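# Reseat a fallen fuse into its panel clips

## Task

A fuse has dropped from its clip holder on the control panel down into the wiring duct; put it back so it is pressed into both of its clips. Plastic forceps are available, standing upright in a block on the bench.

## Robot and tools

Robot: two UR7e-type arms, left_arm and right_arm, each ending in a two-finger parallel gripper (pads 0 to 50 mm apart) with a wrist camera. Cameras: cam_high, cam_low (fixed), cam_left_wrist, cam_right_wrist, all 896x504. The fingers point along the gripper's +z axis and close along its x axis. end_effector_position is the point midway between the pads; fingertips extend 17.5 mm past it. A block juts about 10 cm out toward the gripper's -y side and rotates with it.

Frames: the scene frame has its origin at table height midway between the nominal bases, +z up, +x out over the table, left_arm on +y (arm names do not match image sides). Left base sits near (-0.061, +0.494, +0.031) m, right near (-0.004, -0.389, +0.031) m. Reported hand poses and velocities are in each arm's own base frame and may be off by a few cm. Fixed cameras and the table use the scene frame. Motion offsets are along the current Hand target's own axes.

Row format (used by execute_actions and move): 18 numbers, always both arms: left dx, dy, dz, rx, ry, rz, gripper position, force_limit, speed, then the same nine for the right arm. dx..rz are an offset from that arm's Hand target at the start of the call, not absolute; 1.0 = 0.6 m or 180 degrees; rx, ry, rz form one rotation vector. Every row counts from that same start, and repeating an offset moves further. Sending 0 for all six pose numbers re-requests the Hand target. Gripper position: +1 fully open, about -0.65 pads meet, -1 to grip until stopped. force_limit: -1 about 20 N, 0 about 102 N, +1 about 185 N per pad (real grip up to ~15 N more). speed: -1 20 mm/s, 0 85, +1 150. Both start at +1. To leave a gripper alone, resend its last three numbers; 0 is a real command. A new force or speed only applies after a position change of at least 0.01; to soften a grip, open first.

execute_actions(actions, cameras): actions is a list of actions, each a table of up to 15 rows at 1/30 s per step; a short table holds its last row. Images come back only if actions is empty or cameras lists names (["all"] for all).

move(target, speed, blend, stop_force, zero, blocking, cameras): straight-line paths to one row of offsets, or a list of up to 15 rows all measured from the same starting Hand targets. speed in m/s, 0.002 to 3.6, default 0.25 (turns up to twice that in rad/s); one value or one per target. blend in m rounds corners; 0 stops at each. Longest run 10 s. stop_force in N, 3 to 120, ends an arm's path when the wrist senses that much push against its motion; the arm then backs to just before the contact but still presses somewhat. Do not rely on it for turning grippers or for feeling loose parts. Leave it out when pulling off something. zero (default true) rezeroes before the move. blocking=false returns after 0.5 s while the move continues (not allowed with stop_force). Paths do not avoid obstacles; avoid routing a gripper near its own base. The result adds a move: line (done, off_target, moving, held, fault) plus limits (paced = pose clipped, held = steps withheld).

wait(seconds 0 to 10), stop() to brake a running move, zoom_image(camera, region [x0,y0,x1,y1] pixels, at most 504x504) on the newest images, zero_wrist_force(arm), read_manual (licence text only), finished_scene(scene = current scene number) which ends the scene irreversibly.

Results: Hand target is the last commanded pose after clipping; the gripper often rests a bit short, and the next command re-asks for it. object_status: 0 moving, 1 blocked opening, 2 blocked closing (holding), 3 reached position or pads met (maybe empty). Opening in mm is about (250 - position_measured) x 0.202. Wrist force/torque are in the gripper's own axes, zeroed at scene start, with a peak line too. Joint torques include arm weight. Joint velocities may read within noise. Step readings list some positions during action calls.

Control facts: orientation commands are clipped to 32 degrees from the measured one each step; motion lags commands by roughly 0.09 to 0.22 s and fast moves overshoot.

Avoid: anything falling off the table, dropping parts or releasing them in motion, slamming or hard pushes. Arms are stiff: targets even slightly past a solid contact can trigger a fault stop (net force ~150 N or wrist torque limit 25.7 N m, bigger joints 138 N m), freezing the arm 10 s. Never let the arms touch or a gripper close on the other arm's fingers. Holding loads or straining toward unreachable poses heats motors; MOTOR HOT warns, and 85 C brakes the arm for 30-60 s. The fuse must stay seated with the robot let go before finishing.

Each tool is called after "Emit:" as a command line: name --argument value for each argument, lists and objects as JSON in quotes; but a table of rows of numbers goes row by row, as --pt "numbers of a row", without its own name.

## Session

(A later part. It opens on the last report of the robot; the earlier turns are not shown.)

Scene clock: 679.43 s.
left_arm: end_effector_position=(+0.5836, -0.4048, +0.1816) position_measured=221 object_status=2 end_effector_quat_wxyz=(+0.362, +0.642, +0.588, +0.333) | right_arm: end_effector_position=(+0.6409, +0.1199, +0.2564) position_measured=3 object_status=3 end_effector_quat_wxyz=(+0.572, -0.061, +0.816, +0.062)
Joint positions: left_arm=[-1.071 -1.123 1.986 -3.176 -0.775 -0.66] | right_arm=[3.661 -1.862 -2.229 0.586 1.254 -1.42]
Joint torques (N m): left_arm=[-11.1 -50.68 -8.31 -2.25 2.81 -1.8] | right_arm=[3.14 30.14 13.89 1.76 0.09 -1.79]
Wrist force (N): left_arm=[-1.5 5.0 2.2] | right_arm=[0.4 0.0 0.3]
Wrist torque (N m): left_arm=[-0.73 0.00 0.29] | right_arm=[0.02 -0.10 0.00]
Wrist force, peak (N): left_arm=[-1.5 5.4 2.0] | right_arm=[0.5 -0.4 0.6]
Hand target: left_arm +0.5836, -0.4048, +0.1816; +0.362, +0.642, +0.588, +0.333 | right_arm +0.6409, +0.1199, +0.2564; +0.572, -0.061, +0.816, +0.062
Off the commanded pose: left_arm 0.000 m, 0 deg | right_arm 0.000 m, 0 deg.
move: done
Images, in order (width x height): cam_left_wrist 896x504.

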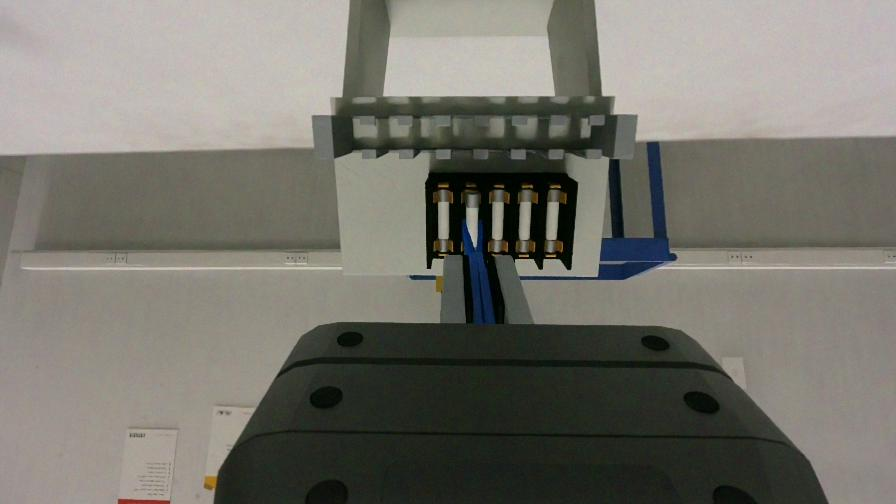

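Emit:
move --target '[0.001,0.005,0.0167,0,0,0,-1,-1,-1,0,0,0,0,0,0,1,1,1]' --speed 0.03 --stop_force 4 --cameras '["cam_left_wrist"]'

Emit:
zoom_image --camera "cam_left_wrist" --region '[410, 150, 530, 270]'

Scene clock: 687.67 s.
left_arm: end_effector_position=(+0.5938, -0.4051, +0.1790) position_measured=221 object_status=2 end_effector_quat_wxyz=(+0.362, +0.642, +0.588, +0.333) | right_arm: end_effector_position=(+0.6409, +0.1199, +0.2564) position_measured=3 object_status=3 end_effector_quat_wxyz=(+0.572, -0.061, +0.816, +0.062)
Joint positions: left_arm=[-1.054 -1.103 1.964 -3.187 -0.786 -0.643] | right_arm=[3.661 -1.862 -2.229 0.586 1.254 -1.42]
Joint torques (N m): left_arm=[-13.31 -51.33 -8.79 -2.14 2.99 -2.11] | right_arm=[3.21 30.79 13.23 1.82 0.09 -1.62]
Wrist force (N): left_arm=[-1.3 5.0 1.9] | right_arm=[0.3 0.0 0.2]
Wrist torque (N m): left_arm=[-0.73 -0.06 0.29] | right_arm=[0.01 -0.08 -0.01]
Wrist force, peak (N): left_arm=[-1.6 5.4 2.1] | right_arm=[0.4 -0.2 0.7]
Hand target: left_arm +0.5938, -0.4051, +0.1790; +0.362, +0.642, +0.588, +0.333 | right_arm +0.6409, +0.1199, +0.2564; +0.572, -0.061, +0.816, +0.062
Off the commanded pose: left_arm 0.000 m, 0 deg | right_arm 0.000 m, 0 deg.
move: done
Images, in order (width x height): cam_left_wrist 896x504.

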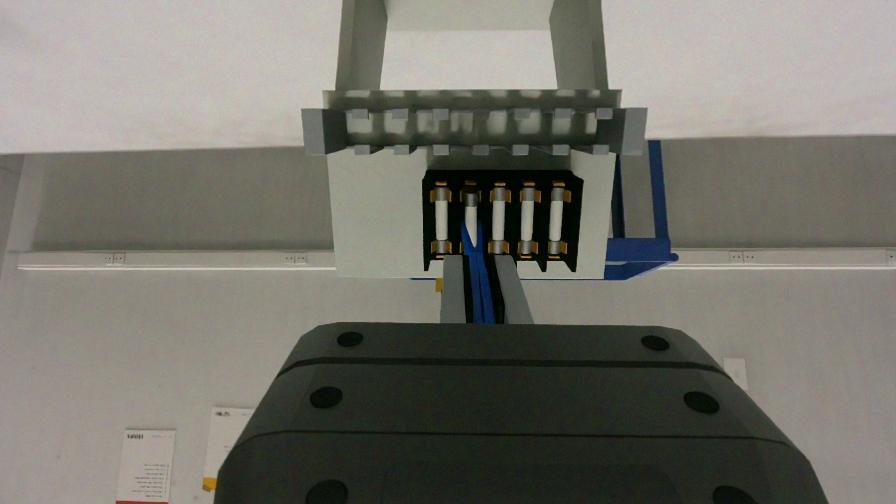

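Scaled by 4.200 from the camera's 896x504 image, which has a finer 1280x720 frame.

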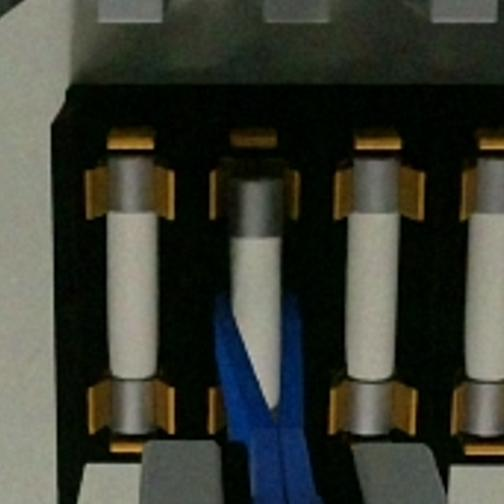

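Emit:
move --pt "0 -0.0025 0 0 0 0 -1 -1 -1 0 0 0 0 0 0 1 1 1" --pt "0 -0.0025 0.02 0 0 0 -1 -1 -1 0 0 0 0 0 0 1 1 1" --speed 0.02 --stop_force 12 --cameras '["cam_left_wrist"]'

Emit:
zoom_image --camera "cam_left_wrist" --region '[410, 150, 530, 270]'

Scene clock: 695.77 s.
left_arm: end_effector_position=(+0.5995, -0.4056, +0.1738) position_measured=221 object_status=2 end_effector_quat_wxyz=(+0.362, +0.642, +0.588, +0.333) | right_arm: end_effector_position=(+0.6409, +0.1199, +0.2564) position_measured=3 object_status=3 end_effector_quat_wxyz=(+0.572, -0.061, +0.816, +0.062)
Joint positions: left_arm=[-1.045 -1.084 1.953 -3.202 -0.793 -0.634] | right_arm=[3.661 -1.862 -2.229 0.586 1.254 -1.42]
Joint torques (N m): left_arm=[-10.26 -38.58 -6.37 -3.44 -0.32 -1.69] | right_arm=[3.17 30.07 14.08 1.77 -0.02 -1.69]
Wrist force (N): left_arm=[-1.7 7.2 -6.8] | right_arm=[0.5 -0.1 0.5]
Wrist torque (N m): left_arm=[-0.75 -0.07 0.46] | right_arm=[0.00 -0.11 -0.01]
Wrist force, peak (N): left_arm=[-2.2 0.9 -58.0] | right_arm=[0.8 -0.3 0.4]
Hand target: left_arm +0.5994, -0.4056, +0.1738; +0.362, +0.642, +0.588, +0.333 (not the last commanded pose) | right_arm +0.6409, +0.1199, +0.2564; +0.572, -0.061, +0.816, +0.062
Off the commanded pose: left_arm 0.004 m, 0 deg | right_arm 0.000 m, 0 deg.
move: contact (left_arm); path passed 1 of 2 targets
Images, in order (width x height): cam_left_wrist 896x504.

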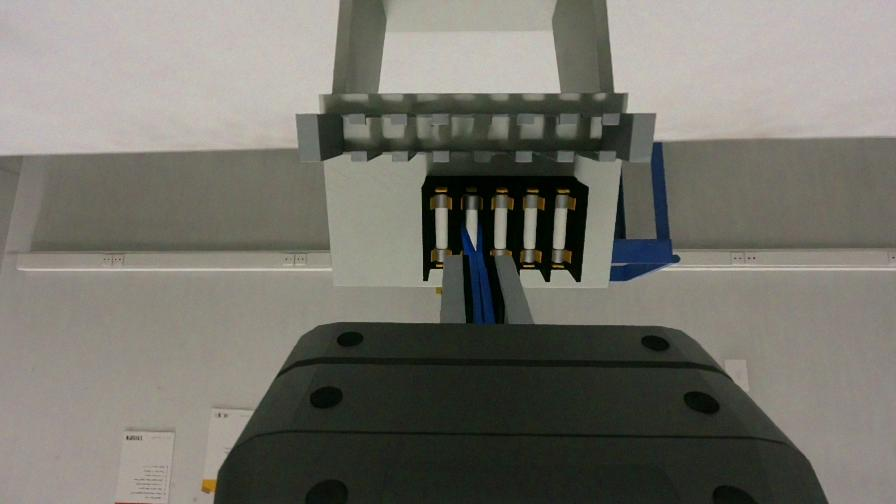

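Scaled by 4.200 from the camera's 896x504 image, which has a finer 1280x720 frame.

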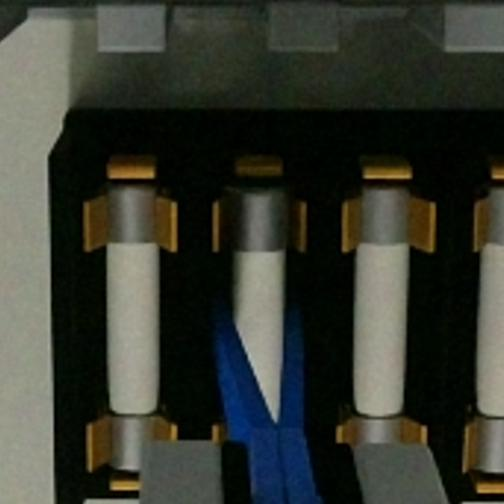

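Emit:
move --target '[0,0,0.013,0,0,0,-1,-1,-1,0,0,0,0,0,0,1,1,1]' --speed 0.01 --stop_force 35 --cameras '["cam_left_wrist"]'

Emit:
zoom_image --camera "cam_left_wrist" --region '[410, 150, 530, 270]'

Scene clock: 700.07 s.
left_arm: end_effector_position=(+0.5998, -0.4058, +0.1735) position_measured=221 object_status=2 end_effector_quat_wxyz=(+0.363, +0.642, +0.588, +0.333) | right_arm: end_effector_position=(+0.6409, +0.1199, +0.2564) position_measured=3 object_status=3 end_effector_quat_wxyz=(+0.572, -0.061, +0.816, +0.062)
Joint positions: left_arm=[-1.045 -1.082 1.952 -3.203 -0.793 -0.633] | right_arm=[3.661 -1.862 -2.229 0.586 1.254 -1.42]
Joint torques (N m): left_arm=[3.19 -34.71 -5.44 -0.07 3.27 -2.12] | right_arm=[3.18 29.68 13.82 1.81 0 -1.78]
Wrist force (N): left_arm=[-2.2 4.7 -44.8] | right_arm=[0.3 -0.4 0.5]
Wrist torque (N m): left_arm=[-0.52 -0.03 0.38] | right_arm=[-0.05 -0.08 -0.01]
Wrist force, peak (N): left_arm=[-2.5 0.9 -68.9] | right_arm=[0.6 -0.1 0.6]
Hand target: left_arm +0.5998, -0.4058, +0.1735; +0.363, +0.642, +0.588, +0.333 (not the last commanded pose) | right_arm +0.6409, +0.1199, +0.2564; +0.572, -0.061, +0.816, +0.062
Off the commanded pose: left_arm 0.007 m, 0 deg | right_arm 0.000 m, 0 deg.
move: contact (left_arm)
Images, in order (width x height): cam_left_wrist 896x504.

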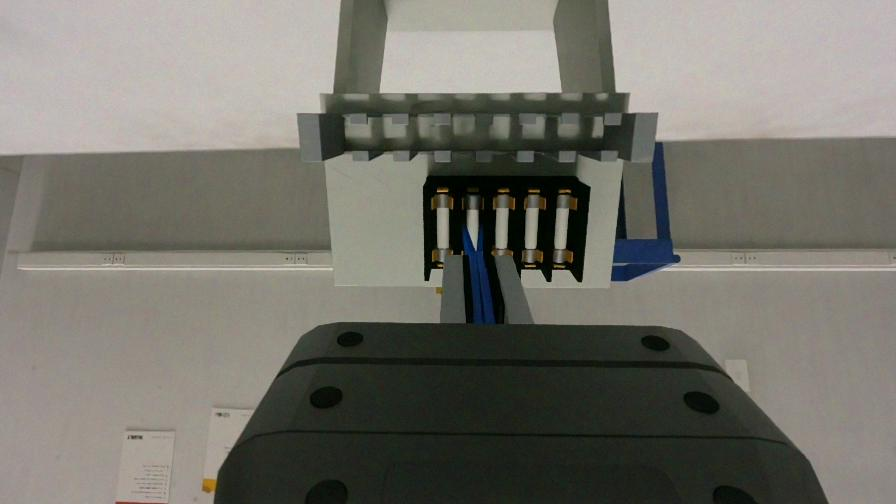

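Scaled by 4.200 from the camera's 896x504 image, which has a finer 1280x720 frame.

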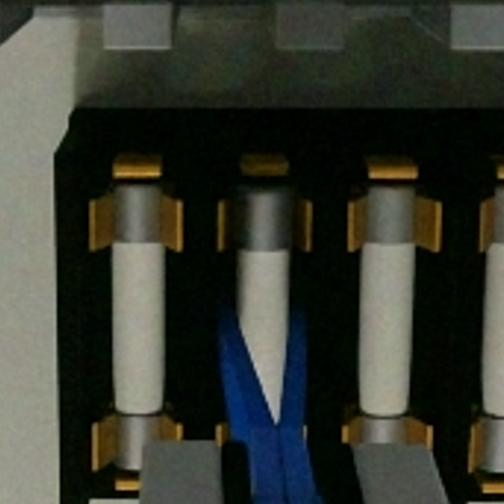

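Emit:
execute_actions --actions '[[[0,0,-0.001,0,0,0,-1,-1,-1,0,0,0,0,0,0,1,1,1]],[[0,0,0,0,0,0,-0.35,-1,-1,0,0,0,0,0,0,1,1,1]],[[0,0,0,0,0,0,-0.35,-1,-1,0,0,0,0,0,0,1,1,1]]]'

Emit:
move --target '[0,0,-0.035,0,0,0,-0.35,-1,-1,0,0,0,0,0,0,1,1,1]' --speed 0.05 --cameras '["cam_left_wrist"]'

Emit:
zoom_image --camera "cam_left_wrist" --region '[410, 150, 530, 270]'

Scene clock: 709.60 s.
left_arm: end_effector_position=(+0.5993, -0.4058, +0.1738) position_measured=205 object_status=3 end_effector_quat_wxyz=(+0.363, +0.642, +0.588, +0.333) | right_arm: end_effector_position=(+0.6409, +0.1199, +0.2564) position_measured=3 object_status=3 end_effector_quat_wxyz=(+0.572, -0.061, +0.816, +0.062)
Joint positions: left_arm=[-1.046 -1.084 1.953 -3.202 -0.793 -0.634] | right_arm=[3.661 -1.862 -2.229 0.586 1.254 -1.42]
Joint torques (N m): left_arm=[-10.64 -35.88 -26.87 -4.28 -0.54 2.36] | right_arm=[3.34 28.44 14.05 1.92 -0.16 -1.71]
Wrist force (N): left_arm=[-1.4 4.9 -1.0] | right_arm=[0.5 -0.3 0.4]
Wrist torque (N m): left_arm=[-0.69 -0.01 0.50] | right_arm=[-0.04 -0.11 -0.01]
Wrist force, peak (N): left_arm=[-2.1 4.5 -44.8] | right_arm=[0.5 -0.4 0.6]
Hand target: left_arm +0.5993, -0.4058, +0.1738; +0.363, +0.642, +0.588, +0.333 | right_arm +0.6409, +0.1199, +0.2564; +0.572, -0.061, +0.816, +0.062
Off the commanded pose: left_arm 0.000 m, 0 deg | right_arm 0.000 m, 0 deg.
Step readings (end_effector_position of left_arm | right_arm):
0: (+0.5998, -0.4058, +0.1735) | (+0.6409, +0.1199, +0.2564)
1: (+0.5998, -0.4058, +0.1735) | (+0.6409, +0.1199, +0.2564)
2: (+0.5997, -0.4058, +0.1736) | (+0.6409, +0.1199, +0.2564)
4: (+0.5994, -0.4057, +0.1737) | (+0.6409, +0.1199, +0.2564)
8: (+0.5993, -0.4057, +0.1737) | (+0.6409, +0.1199, +0.2564)
15: (+0.5993, -0.4057, +0.1737) | (+0.6409, +0.1199, +0.2564)
16: (+0.5993, -0.4057, +0.1738) | (+0.6409, +0.1199, +0.2564)
17: (+0.5993, -0.4057, +0.1738) | (+0.6409, +0.1199, +0.2564)
19: (+0.5993, -0.4057, +0.1738) | (+0.6409, +0.1199, +0.2564)
23: (+0.5993, -0.4058, +0.1738) | (+0.6409, +0.1199, +0.2564)
30: (+0.5993, -0.4058, +0.1738) | (+0.6409, +0.1199, +0.2564)
31: (+0.5993, -0.4058, +0.1738) | (+0.6409, +0.1199, +0.2564)
32: (+0.5993, -0.4058, +0.1738) | (+0.6409, +0.1199, +0.2564)
34: (+0.5993, -0.4058, +0.1738) | (+0.6409, +0.1199, +0.2564)
38: (+0.5993, -0.4058, +0.1738) | (+0.6409, +0.1199, +0.2564)
45: (+0.5993, -0.4058, +0.1738) | (+0.6409, +0.1199, +0.2564)

Scene clock: 710.37 s.
left_arm: end_effector_position=(+0.5813, -0.4043, +0.1846) position_measured=205 object_status=3 end_effector_quat_wxyz=(+0.363, +0.642, +0.588, +0.333) | right_arm: end_effector_position=(+0.6409, +0.1199, +0.2564) position_measured=3 object_status=3 end_effector_quat_wxyz=(+0.572, -0.061, +0.816, +0.062)
Joint positions: left_arm=[-1.075 -1.133 1.991 -3.169 -0.773 -0.664] | right_arm=[3.661 -1.862 -2.229 0.586 1.254 -1.42]
Joint torques (N m): left_arm=[11.07 -27.24 -27.31 -4.59 -0.3 2.85] | right_arm=[3.08 29.09 14.75 1.69 -0.29 -1.59]
Wrist force (N): left_arm=[-1.1 4.9 1.8] | right_arm=[0.0 -0.3 0.5]
Wrist torque (N m): left_arm=[-0.73 -0.08 0.47] | right_arm=[-0.03 -0.02 0.00]
Wrist force, peak (N): left_arm=[-1.4 5.4 2.5] | right_arm=[0.6 -0.1 0.5]
Hand target: left_arm +0.5814, -0.4042, +0.1846; +0.363, +0.642, +0.588, +0.333 | right_arm +0.6409, +0.1199, +0.2564; +0.572, -0.061, +0.816, +0.062
Off the commanded pose: left_arm 0.000 m, 0 deg | right_arm 0.000 m, 0 deg.
move: done
Images, in order (width x height): cam_left_wrist 896x504.

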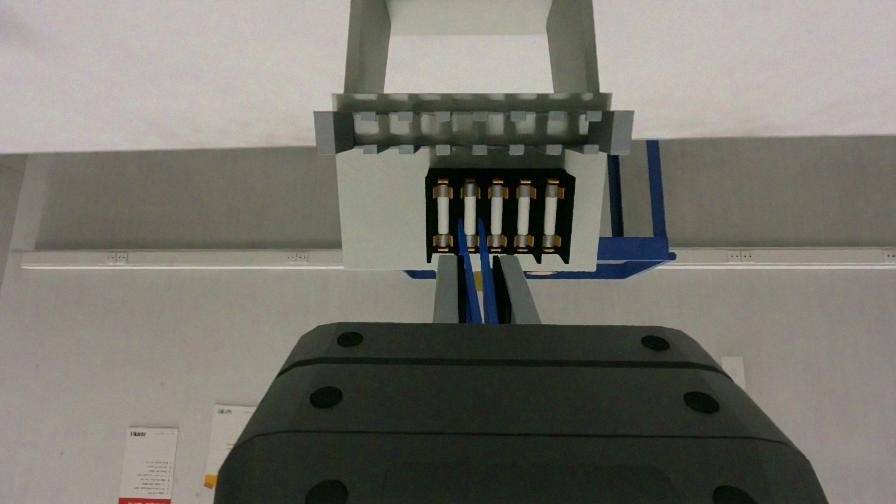

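Scaled by 4.200 from the camera's 896x504 image, which has a finer 1280x720 frame.

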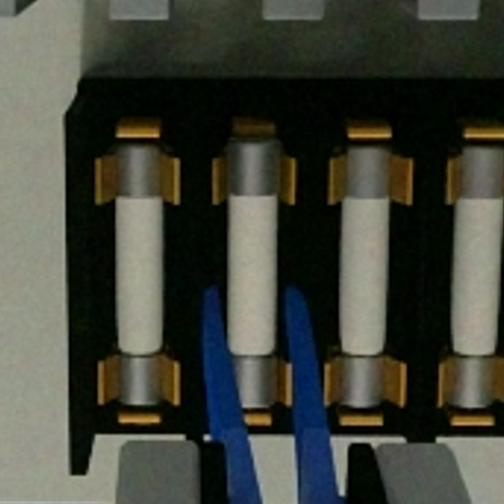

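Emit:
move --target '[0,-0.0205,0,0,0,0,-1,-1,-1,0,0,0,0,0,0,1,1,1]' --speed 0.05

Emit:
move --target '[0,0,0.05,0,0,0,-1,-1,-1,0,0,0,0,0,0,1,1,1]' --speed 0.015 --stop_force 30 --cameras '["cam_left_wrist"]'

Emit:
zoom_image --camera "cam_left_wrist" --region '[410, 180, 530, 300]'

Emit:
move --target '[0,0,-0.04,0,0,0,-1,-1,-1,0,0,0,0,0,0,1,1,1]' --speed 0.08 --cameras '["cam_left_wrist"]'

Emit:
zoom_image --camera "cam_left_wrist" --region '[410, 160, 530, 280]'

Scene clock: 718.63 s.
left_arm: end_effector_position=(+0.5749, -0.4037, +0.1739) position_measured=221 object_status=2 end_effector_quat_wxyz=(+0.363, +0.642, +0.588, +0.333) | right_arm: end_effector_position=(+0.6409, +0.1199, +0.2564) position_measured=3 object_status=3 end_effector_quat_wxyz=(+0.572, -0.061, +0.816, +0.062)
Joint positions: left_arm=[-1.085 -1.122 2.012 -3.193 -0.766 -0.675] | right_arm=[3.661 -1.862 -2.229 0.586 1.254 -1.42]
Joint torques (N m): left_arm=[8.35 -49.21 -25.77 -2.03 0.7 2.03] | right_arm=[3.09 29.12 13.7 1.76 -0.18 -1.68]
Wrist force (N): left_arm=[-1.6 5.2 2.0] | right_arm=[0.3 -0.1 0.2]
Wrist torque (N m): left_arm=[-0.69 -0.01 0.51] | right_arm=[0.00 -0.08 0.00]
Wrist force, peak (N): left_arm=[-1.7 5.9 1.5] | right_arm=[0.5 -0.3 0.6]
Hand target: left_arm +0.5751, -0.4037, +0.1741; +0.363, +0.642, +0.588, +0.333 | right_arm +0.6409, +0.1199, +0.2564; +0.572, -0.061, +0.816, +0.062
Off the commanded pose: left_arm 0.000 m, 0 deg | right_arm 0.000 m, 0 deg.
move: done

Scene clock: 720.70 s.
left_arm: end_effector_position=(+0.5870, -0.4048, +0.1669) position_measured=221 object_status=2 end_effector_quat_wxyz=(+0.363, +0.642, +0.588, +0.333) | right_arm: end_effector_position=(+0.6409, +0.1199, +0.2564) position_measured=3 object_status=3 end_effector_quat_wxyz=(+0.572, -0.061, +0.816, +0.062)
Joint positions: left_arm=[-1.065 -1.089 1.987 -3.216 -0.779 -0.654] | right_arm=[3.661 -1.862 -2.229 0.586 1.254 -1.42]
Joint torques (N m): left_arm=[-12.76 -50.83 -7.22 -4.55 2.7 -1.96] | right_arm=[2.86 29.07 13.96 1.92 -0.08 -1.82]
Wrist force (N): left_arm=[-1.0 4.9 1.2] | right_arm=[0.2 -0.3 0.3]
Wrist torque (N m): left_arm=[-0.72 -0.13 0.39] | right_arm=[-0.04 -0.06 -0.01]
Wrist force, peak (N): left_arm=[-2.2 3.6 -38.6] | right_arm=[0.3 -0.7 0.6]
Hand target: left_arm +0.5870, -0.4048, +0.1669; +0.363, +0.642, +0.588, +0.333 (not the last commanded pose) | right_arm +0.6409, +0.1199, +0.2564; +0.572, -0.061, +0.816, +0.062
Off the commanded pose: left_arm 0.016 m, 0 deg | right_arm 0.000 m, 0 deg.
move: contact (left_arm)
Images, in order (width x height): cam_left_wrist 896x504.

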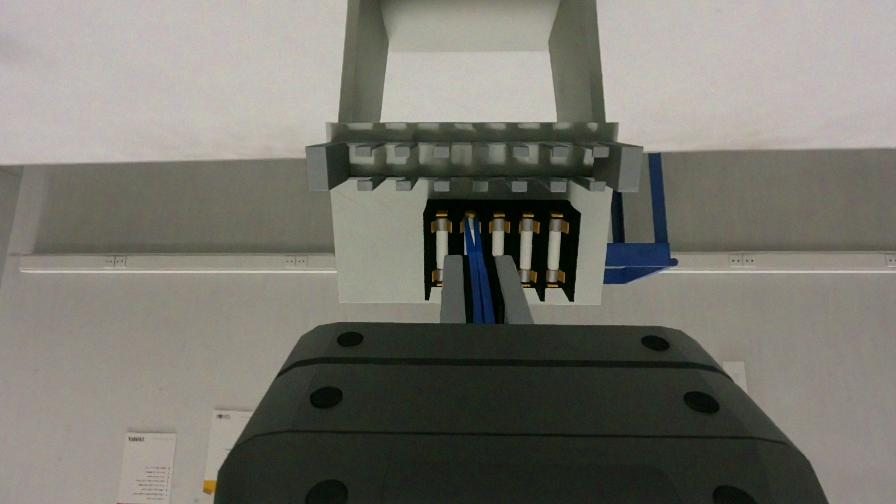

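Scaled by 4.200 from the camera's 896x504 image, which has a finer 1280x720 frame.

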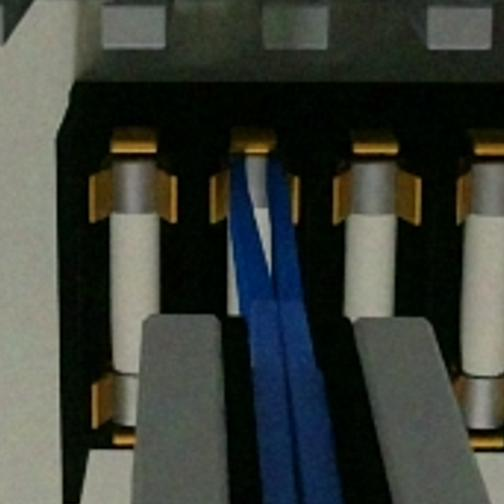

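Scene clock: 721.47 s.
left_arm: end_effector_position=(+0.5664, -0.4031, +0.1793) position_measured=221 object_status=2 end_effector_quat_wxyz=(+0.363, +0.642, +0.588, +0.333) | right_arm: end_effector_position=(+0.6409, +0.1199, +0.2564) position_measured=3 object_status=3 end_effector_quat_wxyz=(+0.572, -0.061, +0.816, +0.062)
Joint positions: left_arm=[-1.1 -1.147 2.029 -3.175 -0.756 -0.691] | right_arm=[3.661 -1.862 -2.229 0.586 1.254 -1.42]
Joint torques (N m): left_arm=[9.93 -28.42 -27.52 -4.6 -0.55 2.46] | right_arm=[3.23 28.84 13.79 1.8 -0.19 -1.74]
Wrist force (N): left_arm=[-1.2 5.0 1.6] | right_arm=[0.3 0.0 0.2]
Wrist torque (N m): left_arm=[-0.71 -0.07 0.44] | right_arm=[0.01 -0.07 -0.01]
Wrist force, peak (N): left_arm=[-1.4 5.4 1.6] | right_arm=[0.7 -0.2 0.5]
Hand target: left_arm +0.5665, -0.4030, +0.1793; +0.363, +0.642, +0.588, +0.333 | right_arm +0.6409, +0.1199, +0.2564; +0.572, -0.061, +0.816, +0.062
Off the commanded pose: left_arm 0.000 m, 0 deg | right_arm 0.000 m, 0 deg.
move: done
Images, in order (width x height): cam_left_wrist 896x504.

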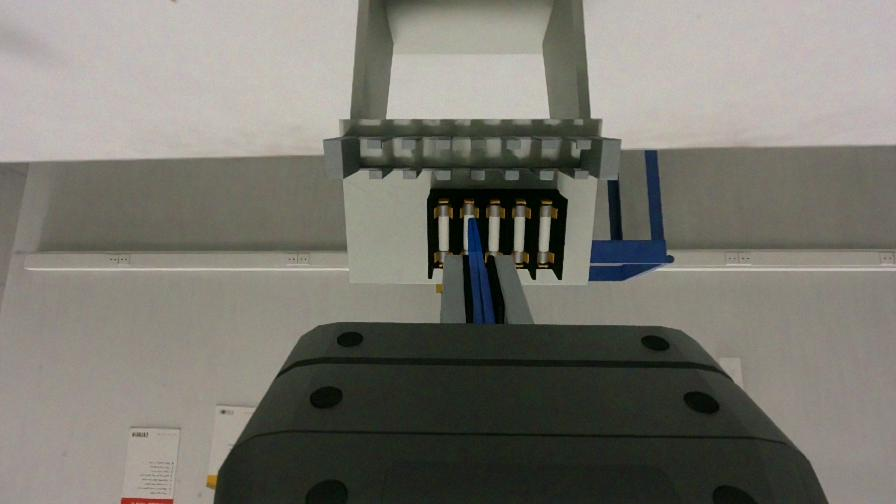

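Scaled by 4.200 from the camera's 896x504 image, which has a finer 1280x720 frame.

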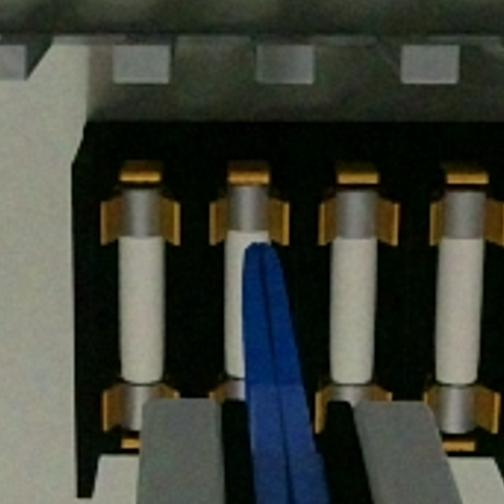

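Emit:
move --target '[-0.04,0.02,-0.05,0,0,0,-1,-1,-1,0,0,0,0,0,0,1,1,1]' --cameras '["cam_left_wrist"]'

Emit:
zoom_image --camera "cam_left_wrist" --region '[440, 140, 600, 270]'

Scene clock: 725.57 s.
left_arm: end_effector_position=(+0.5449, -0.4253, +0.2052) position_measured=221 object_status=2 end_effector_quat_wxyz=(+0.363, +0.641, +0.588, +0.333) | right_arm: end_effector_position=(+0.6409, +0.1199, +0.2564) position_measured=3 object_status=3 end_effector_quat_wxyz=(+0.572, -0.061, +0.816, +0.062)
Joint positions: left_arm=[-1.158 -1.204 2.01 -3.049 -0.719 -0.756] | right_arm=[3.661 -1.862 -2.229 0.586 1.254 -1.42]
Joint torques (N m): left_arm=[9.14 -29.15 -10.09 -2.51 -0.09 2.13] | right_arm=[2.97 28.24 14.62 1.83 -0.25 -1.69]
Wrist force (N): left_arm=[-1.2 5.7 1.6] | right_arm=[0.4 -0.3 0.2]
Wrist torque (N m): left_arm=[-0.62 -0.05 0.34] | right_arm=[-0.04 -0.10 -0.01]
Wrist force, peak (N): left_arm=[-1.5 6.3 0.6] | right_arm=[0.4 -0.3 0.6]
Hand target: left_arm +0.5450, -0.4252, +0.2050; +0.363, +0.642, +0.588, +0.333 | right_arm +0.6409, +0.1199, +0.2564; +0.572, -0.061, +0.816, +0.062
Off the commanded pose: left_arm 0.000 m, 0 deg | right_arm 0.000 m, 0 deg.
move: done
Images, in order (width x height): cam_left_wrist 896x504.

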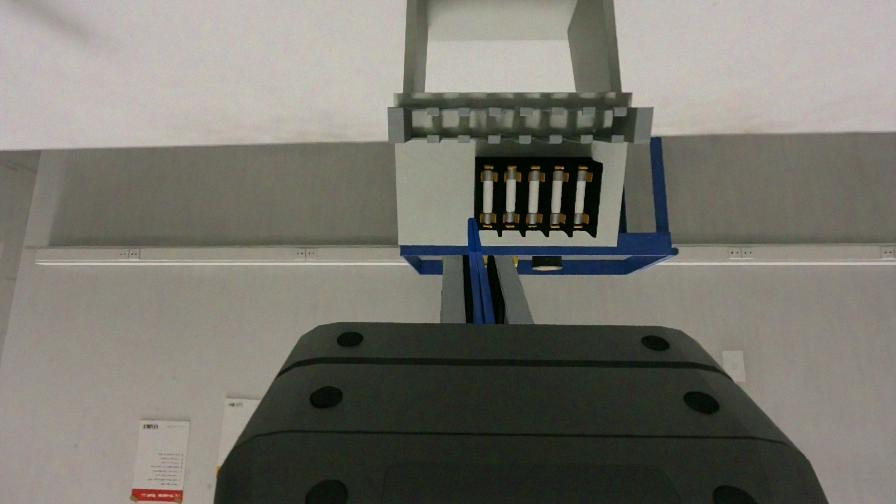

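Scaled by 3.150 from the camera's 896x504 image, which has a finer 1280x720 frame.

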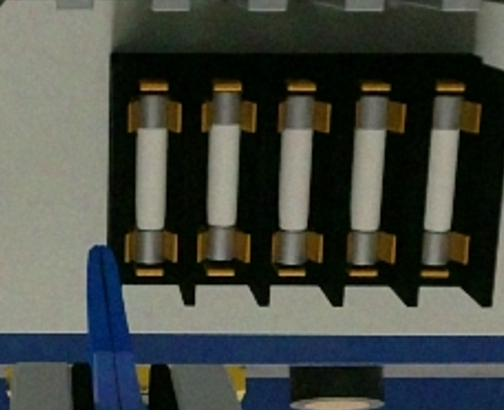

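Emit:
move --target '[0.0398,0.0192,0.0565,0,0,0,-1,-1,-1,0,0,0,0,0,0,1,1,1]' --speed 0.15

Emit:
move --target '[0,0,0.045,0,0,0,-1,-1,-1,0,0,0,0,0,0,1,1,1]' --speed 0.015 --stop_force 28

Emit:
move --pt "0 0 -0.06 0 0 0 -1 -1 -1 0 0 0 0 0 0 1 1 1" --pt "-0.05 0 -0.09 0 0 0 -1 -1 -1 0 0 0 0 0 0 1 1 1" --cameras '["cam_left_wrist"]'

Emit:
zoom_image --camera "cam_left_wrist" --region '[440, 140, 600, 270]'

Scene clock: 735.87 s.
left_arm: end_effector_position=(+0.5819, -0.4045, +0.1974) position_measured=221 object_status=2 end_effector_quat_wxyz=(+0.363, +0.642, +0.588, +0.333) | right_arm: end_effector_position=(+0.6409, +0.1199, +0.2564) position_measured=3 object_status=3 end_effector_quat_wxyz=(+0.572, -0.061, +0.816, +0.062)
Joint positions: left_arm=[-1.074 -1.157 1.981 -3.137 -0.773 -0.663] | right_arm=[3.661 -1.862 -2.229 0.586 1.254 -1.42]
Joint torques (N m): left_arm=[-0.13 -47.44 -9.06 -4.24 1.83 -0.32] | right_arm=[3.02 28.9 13.91 1.76 -0.19 -1.63]
Wrist force (N): left_arm=[-1.2 4.8 2.4] | right_arm=[0.4 -0.2 0.0]
Wrist torque (N m): left_arm=[-0.76 -0.07 0.51] | right_arm=[-0.02 -0.09 -0.01]
Wrist force, peak (N): left_arm=[0.5 5.6 3.5] | right_arm=[0.6 -0.3 0.6]
Hand target: left_arm +0.5819, -0.4045, +0.1974; +0.363, +0.642, +0.588, +0.333 | right_arm +0.6409, +0.1199, +0.2564; +0.572, -0.061, +0.816, +0.062
Off the commanded pose: left_arm 0.000 m, 0 deg | right_arm 0.000 m, 0 deg.
move: done

Scene clock: 738.20 s.
left_arm: end_effector_position=(+0.5980, -0.4059, +0.1877) position_measured=221 object_status=2 end_effector_quat_wxyz=(+0.363, +0.642, +0.588, +0.333) | right_arm: end_effector_position=(+0.6409, +0.1199, +0.2564) position_measured=3 object_status=3 end_effector_quat_wxyz=(+0.572, -0.061, +0.816, +0.062)
Joint positions: left_arm=[-1.048 -1.112 1.948 -3.168 -0.791 -0.636] | right_arm=[3.661 -1.862 -2.229 0.586 1.254 -1.42]
Joint torques (N m): left_arm=[-2.05 -37.55 -7.8 -2.53 1.99 -2.03] | right_arm=[2.99 28.48 14.31 1.91 -0.29 -1.71]
Wrist force (N): left_arm=[-1.2 3.4 -30.0] | right_arm=[0.3 -0.4 0.2]
Wrist torque (N m): left_arm=[-0.53 -0.03 0.38] | right_arm=[-0.05 -0.09 -0.01]
Wrist force, peak (N): left_arm=[-2.2 -0.8 -64.6] | right_arm=[0.7 -0.4 0.4]
Hand target: left_arm +0.5980, -0.4059, +0.1877; +0.363, +0.642, +0.588, +0.333 (not the last commanded pose) | right_arm +0.6409, +0.1199, +0.2564; +0.572, -0.061, +0.816, +0.062
Off the commanded pose: left_arm 0.008 m, 0 deg | right_arm 0.000 m, 0 deg.
move: contact (left_arm)

Scene clock: 739.43 s.
left_arm: end_effector_position=(+0.5493, -0.4317, +0.2156) position_measured=221 object_status=2 end_effector_quat_wxyz=(+0.363, +0.642, +0.588, +0.333) | right_arm: end_effector_position=(+0.6409, +0.1199, +0.2564) position_measured=3 object_status=3 end_effector_quat_wxyz=(+0.572, -0.061, +0.816, +0.062)
Joint positions: left_arm=[-1.155 -1.208 1.979 -3.016 -0.721 -0.753] | right_arm=[3.661 -1.862 -2.229 0.586 1.254 -1.42]
Joint torques (N m): left_arm=[-10.35 -26.26 -16.57 -2.01 2.78 -1.81] | right_arm=[2.48 28.86 14.71 1.88 -0.32 -1.71]
Wrist force (N): left_arm=[-1.3 5.3 1.6] | right_arm=[0.6 -0.1 0.5]
Wrist torque (N m): left_arm=[-0.68 -0.04 0.34] | right_arm=[0.01 -0.12 0.00]
Wrist force, peak (N): left_arm=[-1.2 3.7 -30.1] | right_arm=[0.6 -0.4 0.7]
Hand target: left_arm +0.5493, -0.4318, +0.2155; +0.363, +0.642, +0.588, +0.333 | right_arm +0.6409, +0.1199, +0.2564; +0.572, -0.061, +0.816, +0.062
Off the commanded pose: left_arm 0.000 m, 0 deg | right_arm 0.000 m, 0 deg.
move: done
Images, in order (width x height): cam_left_wrist 896x504.

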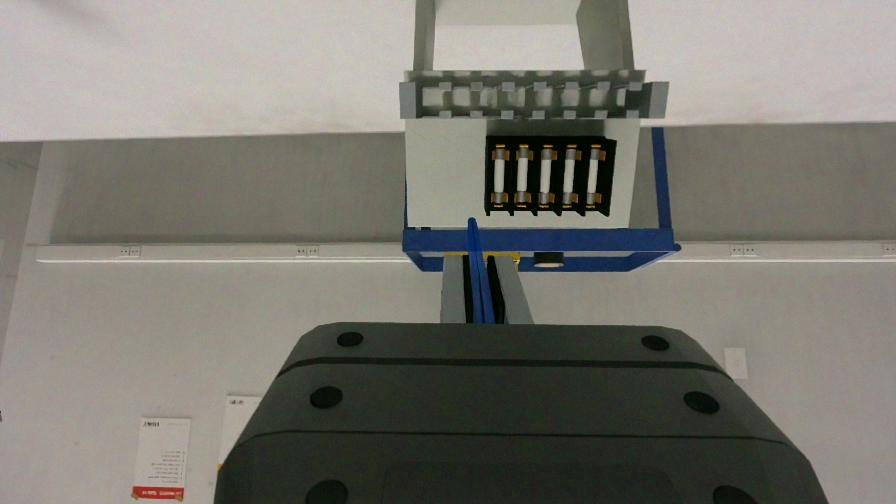

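Scaled by 3.150 from the camera's 896x504 image, which has a finer 1280x720 frame.

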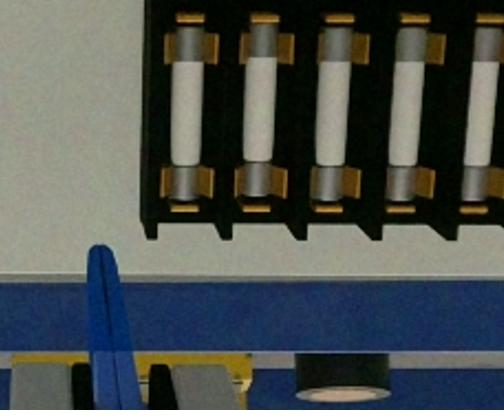

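Emit:
finished_scene --scene 1

The scene is finished: the task was done.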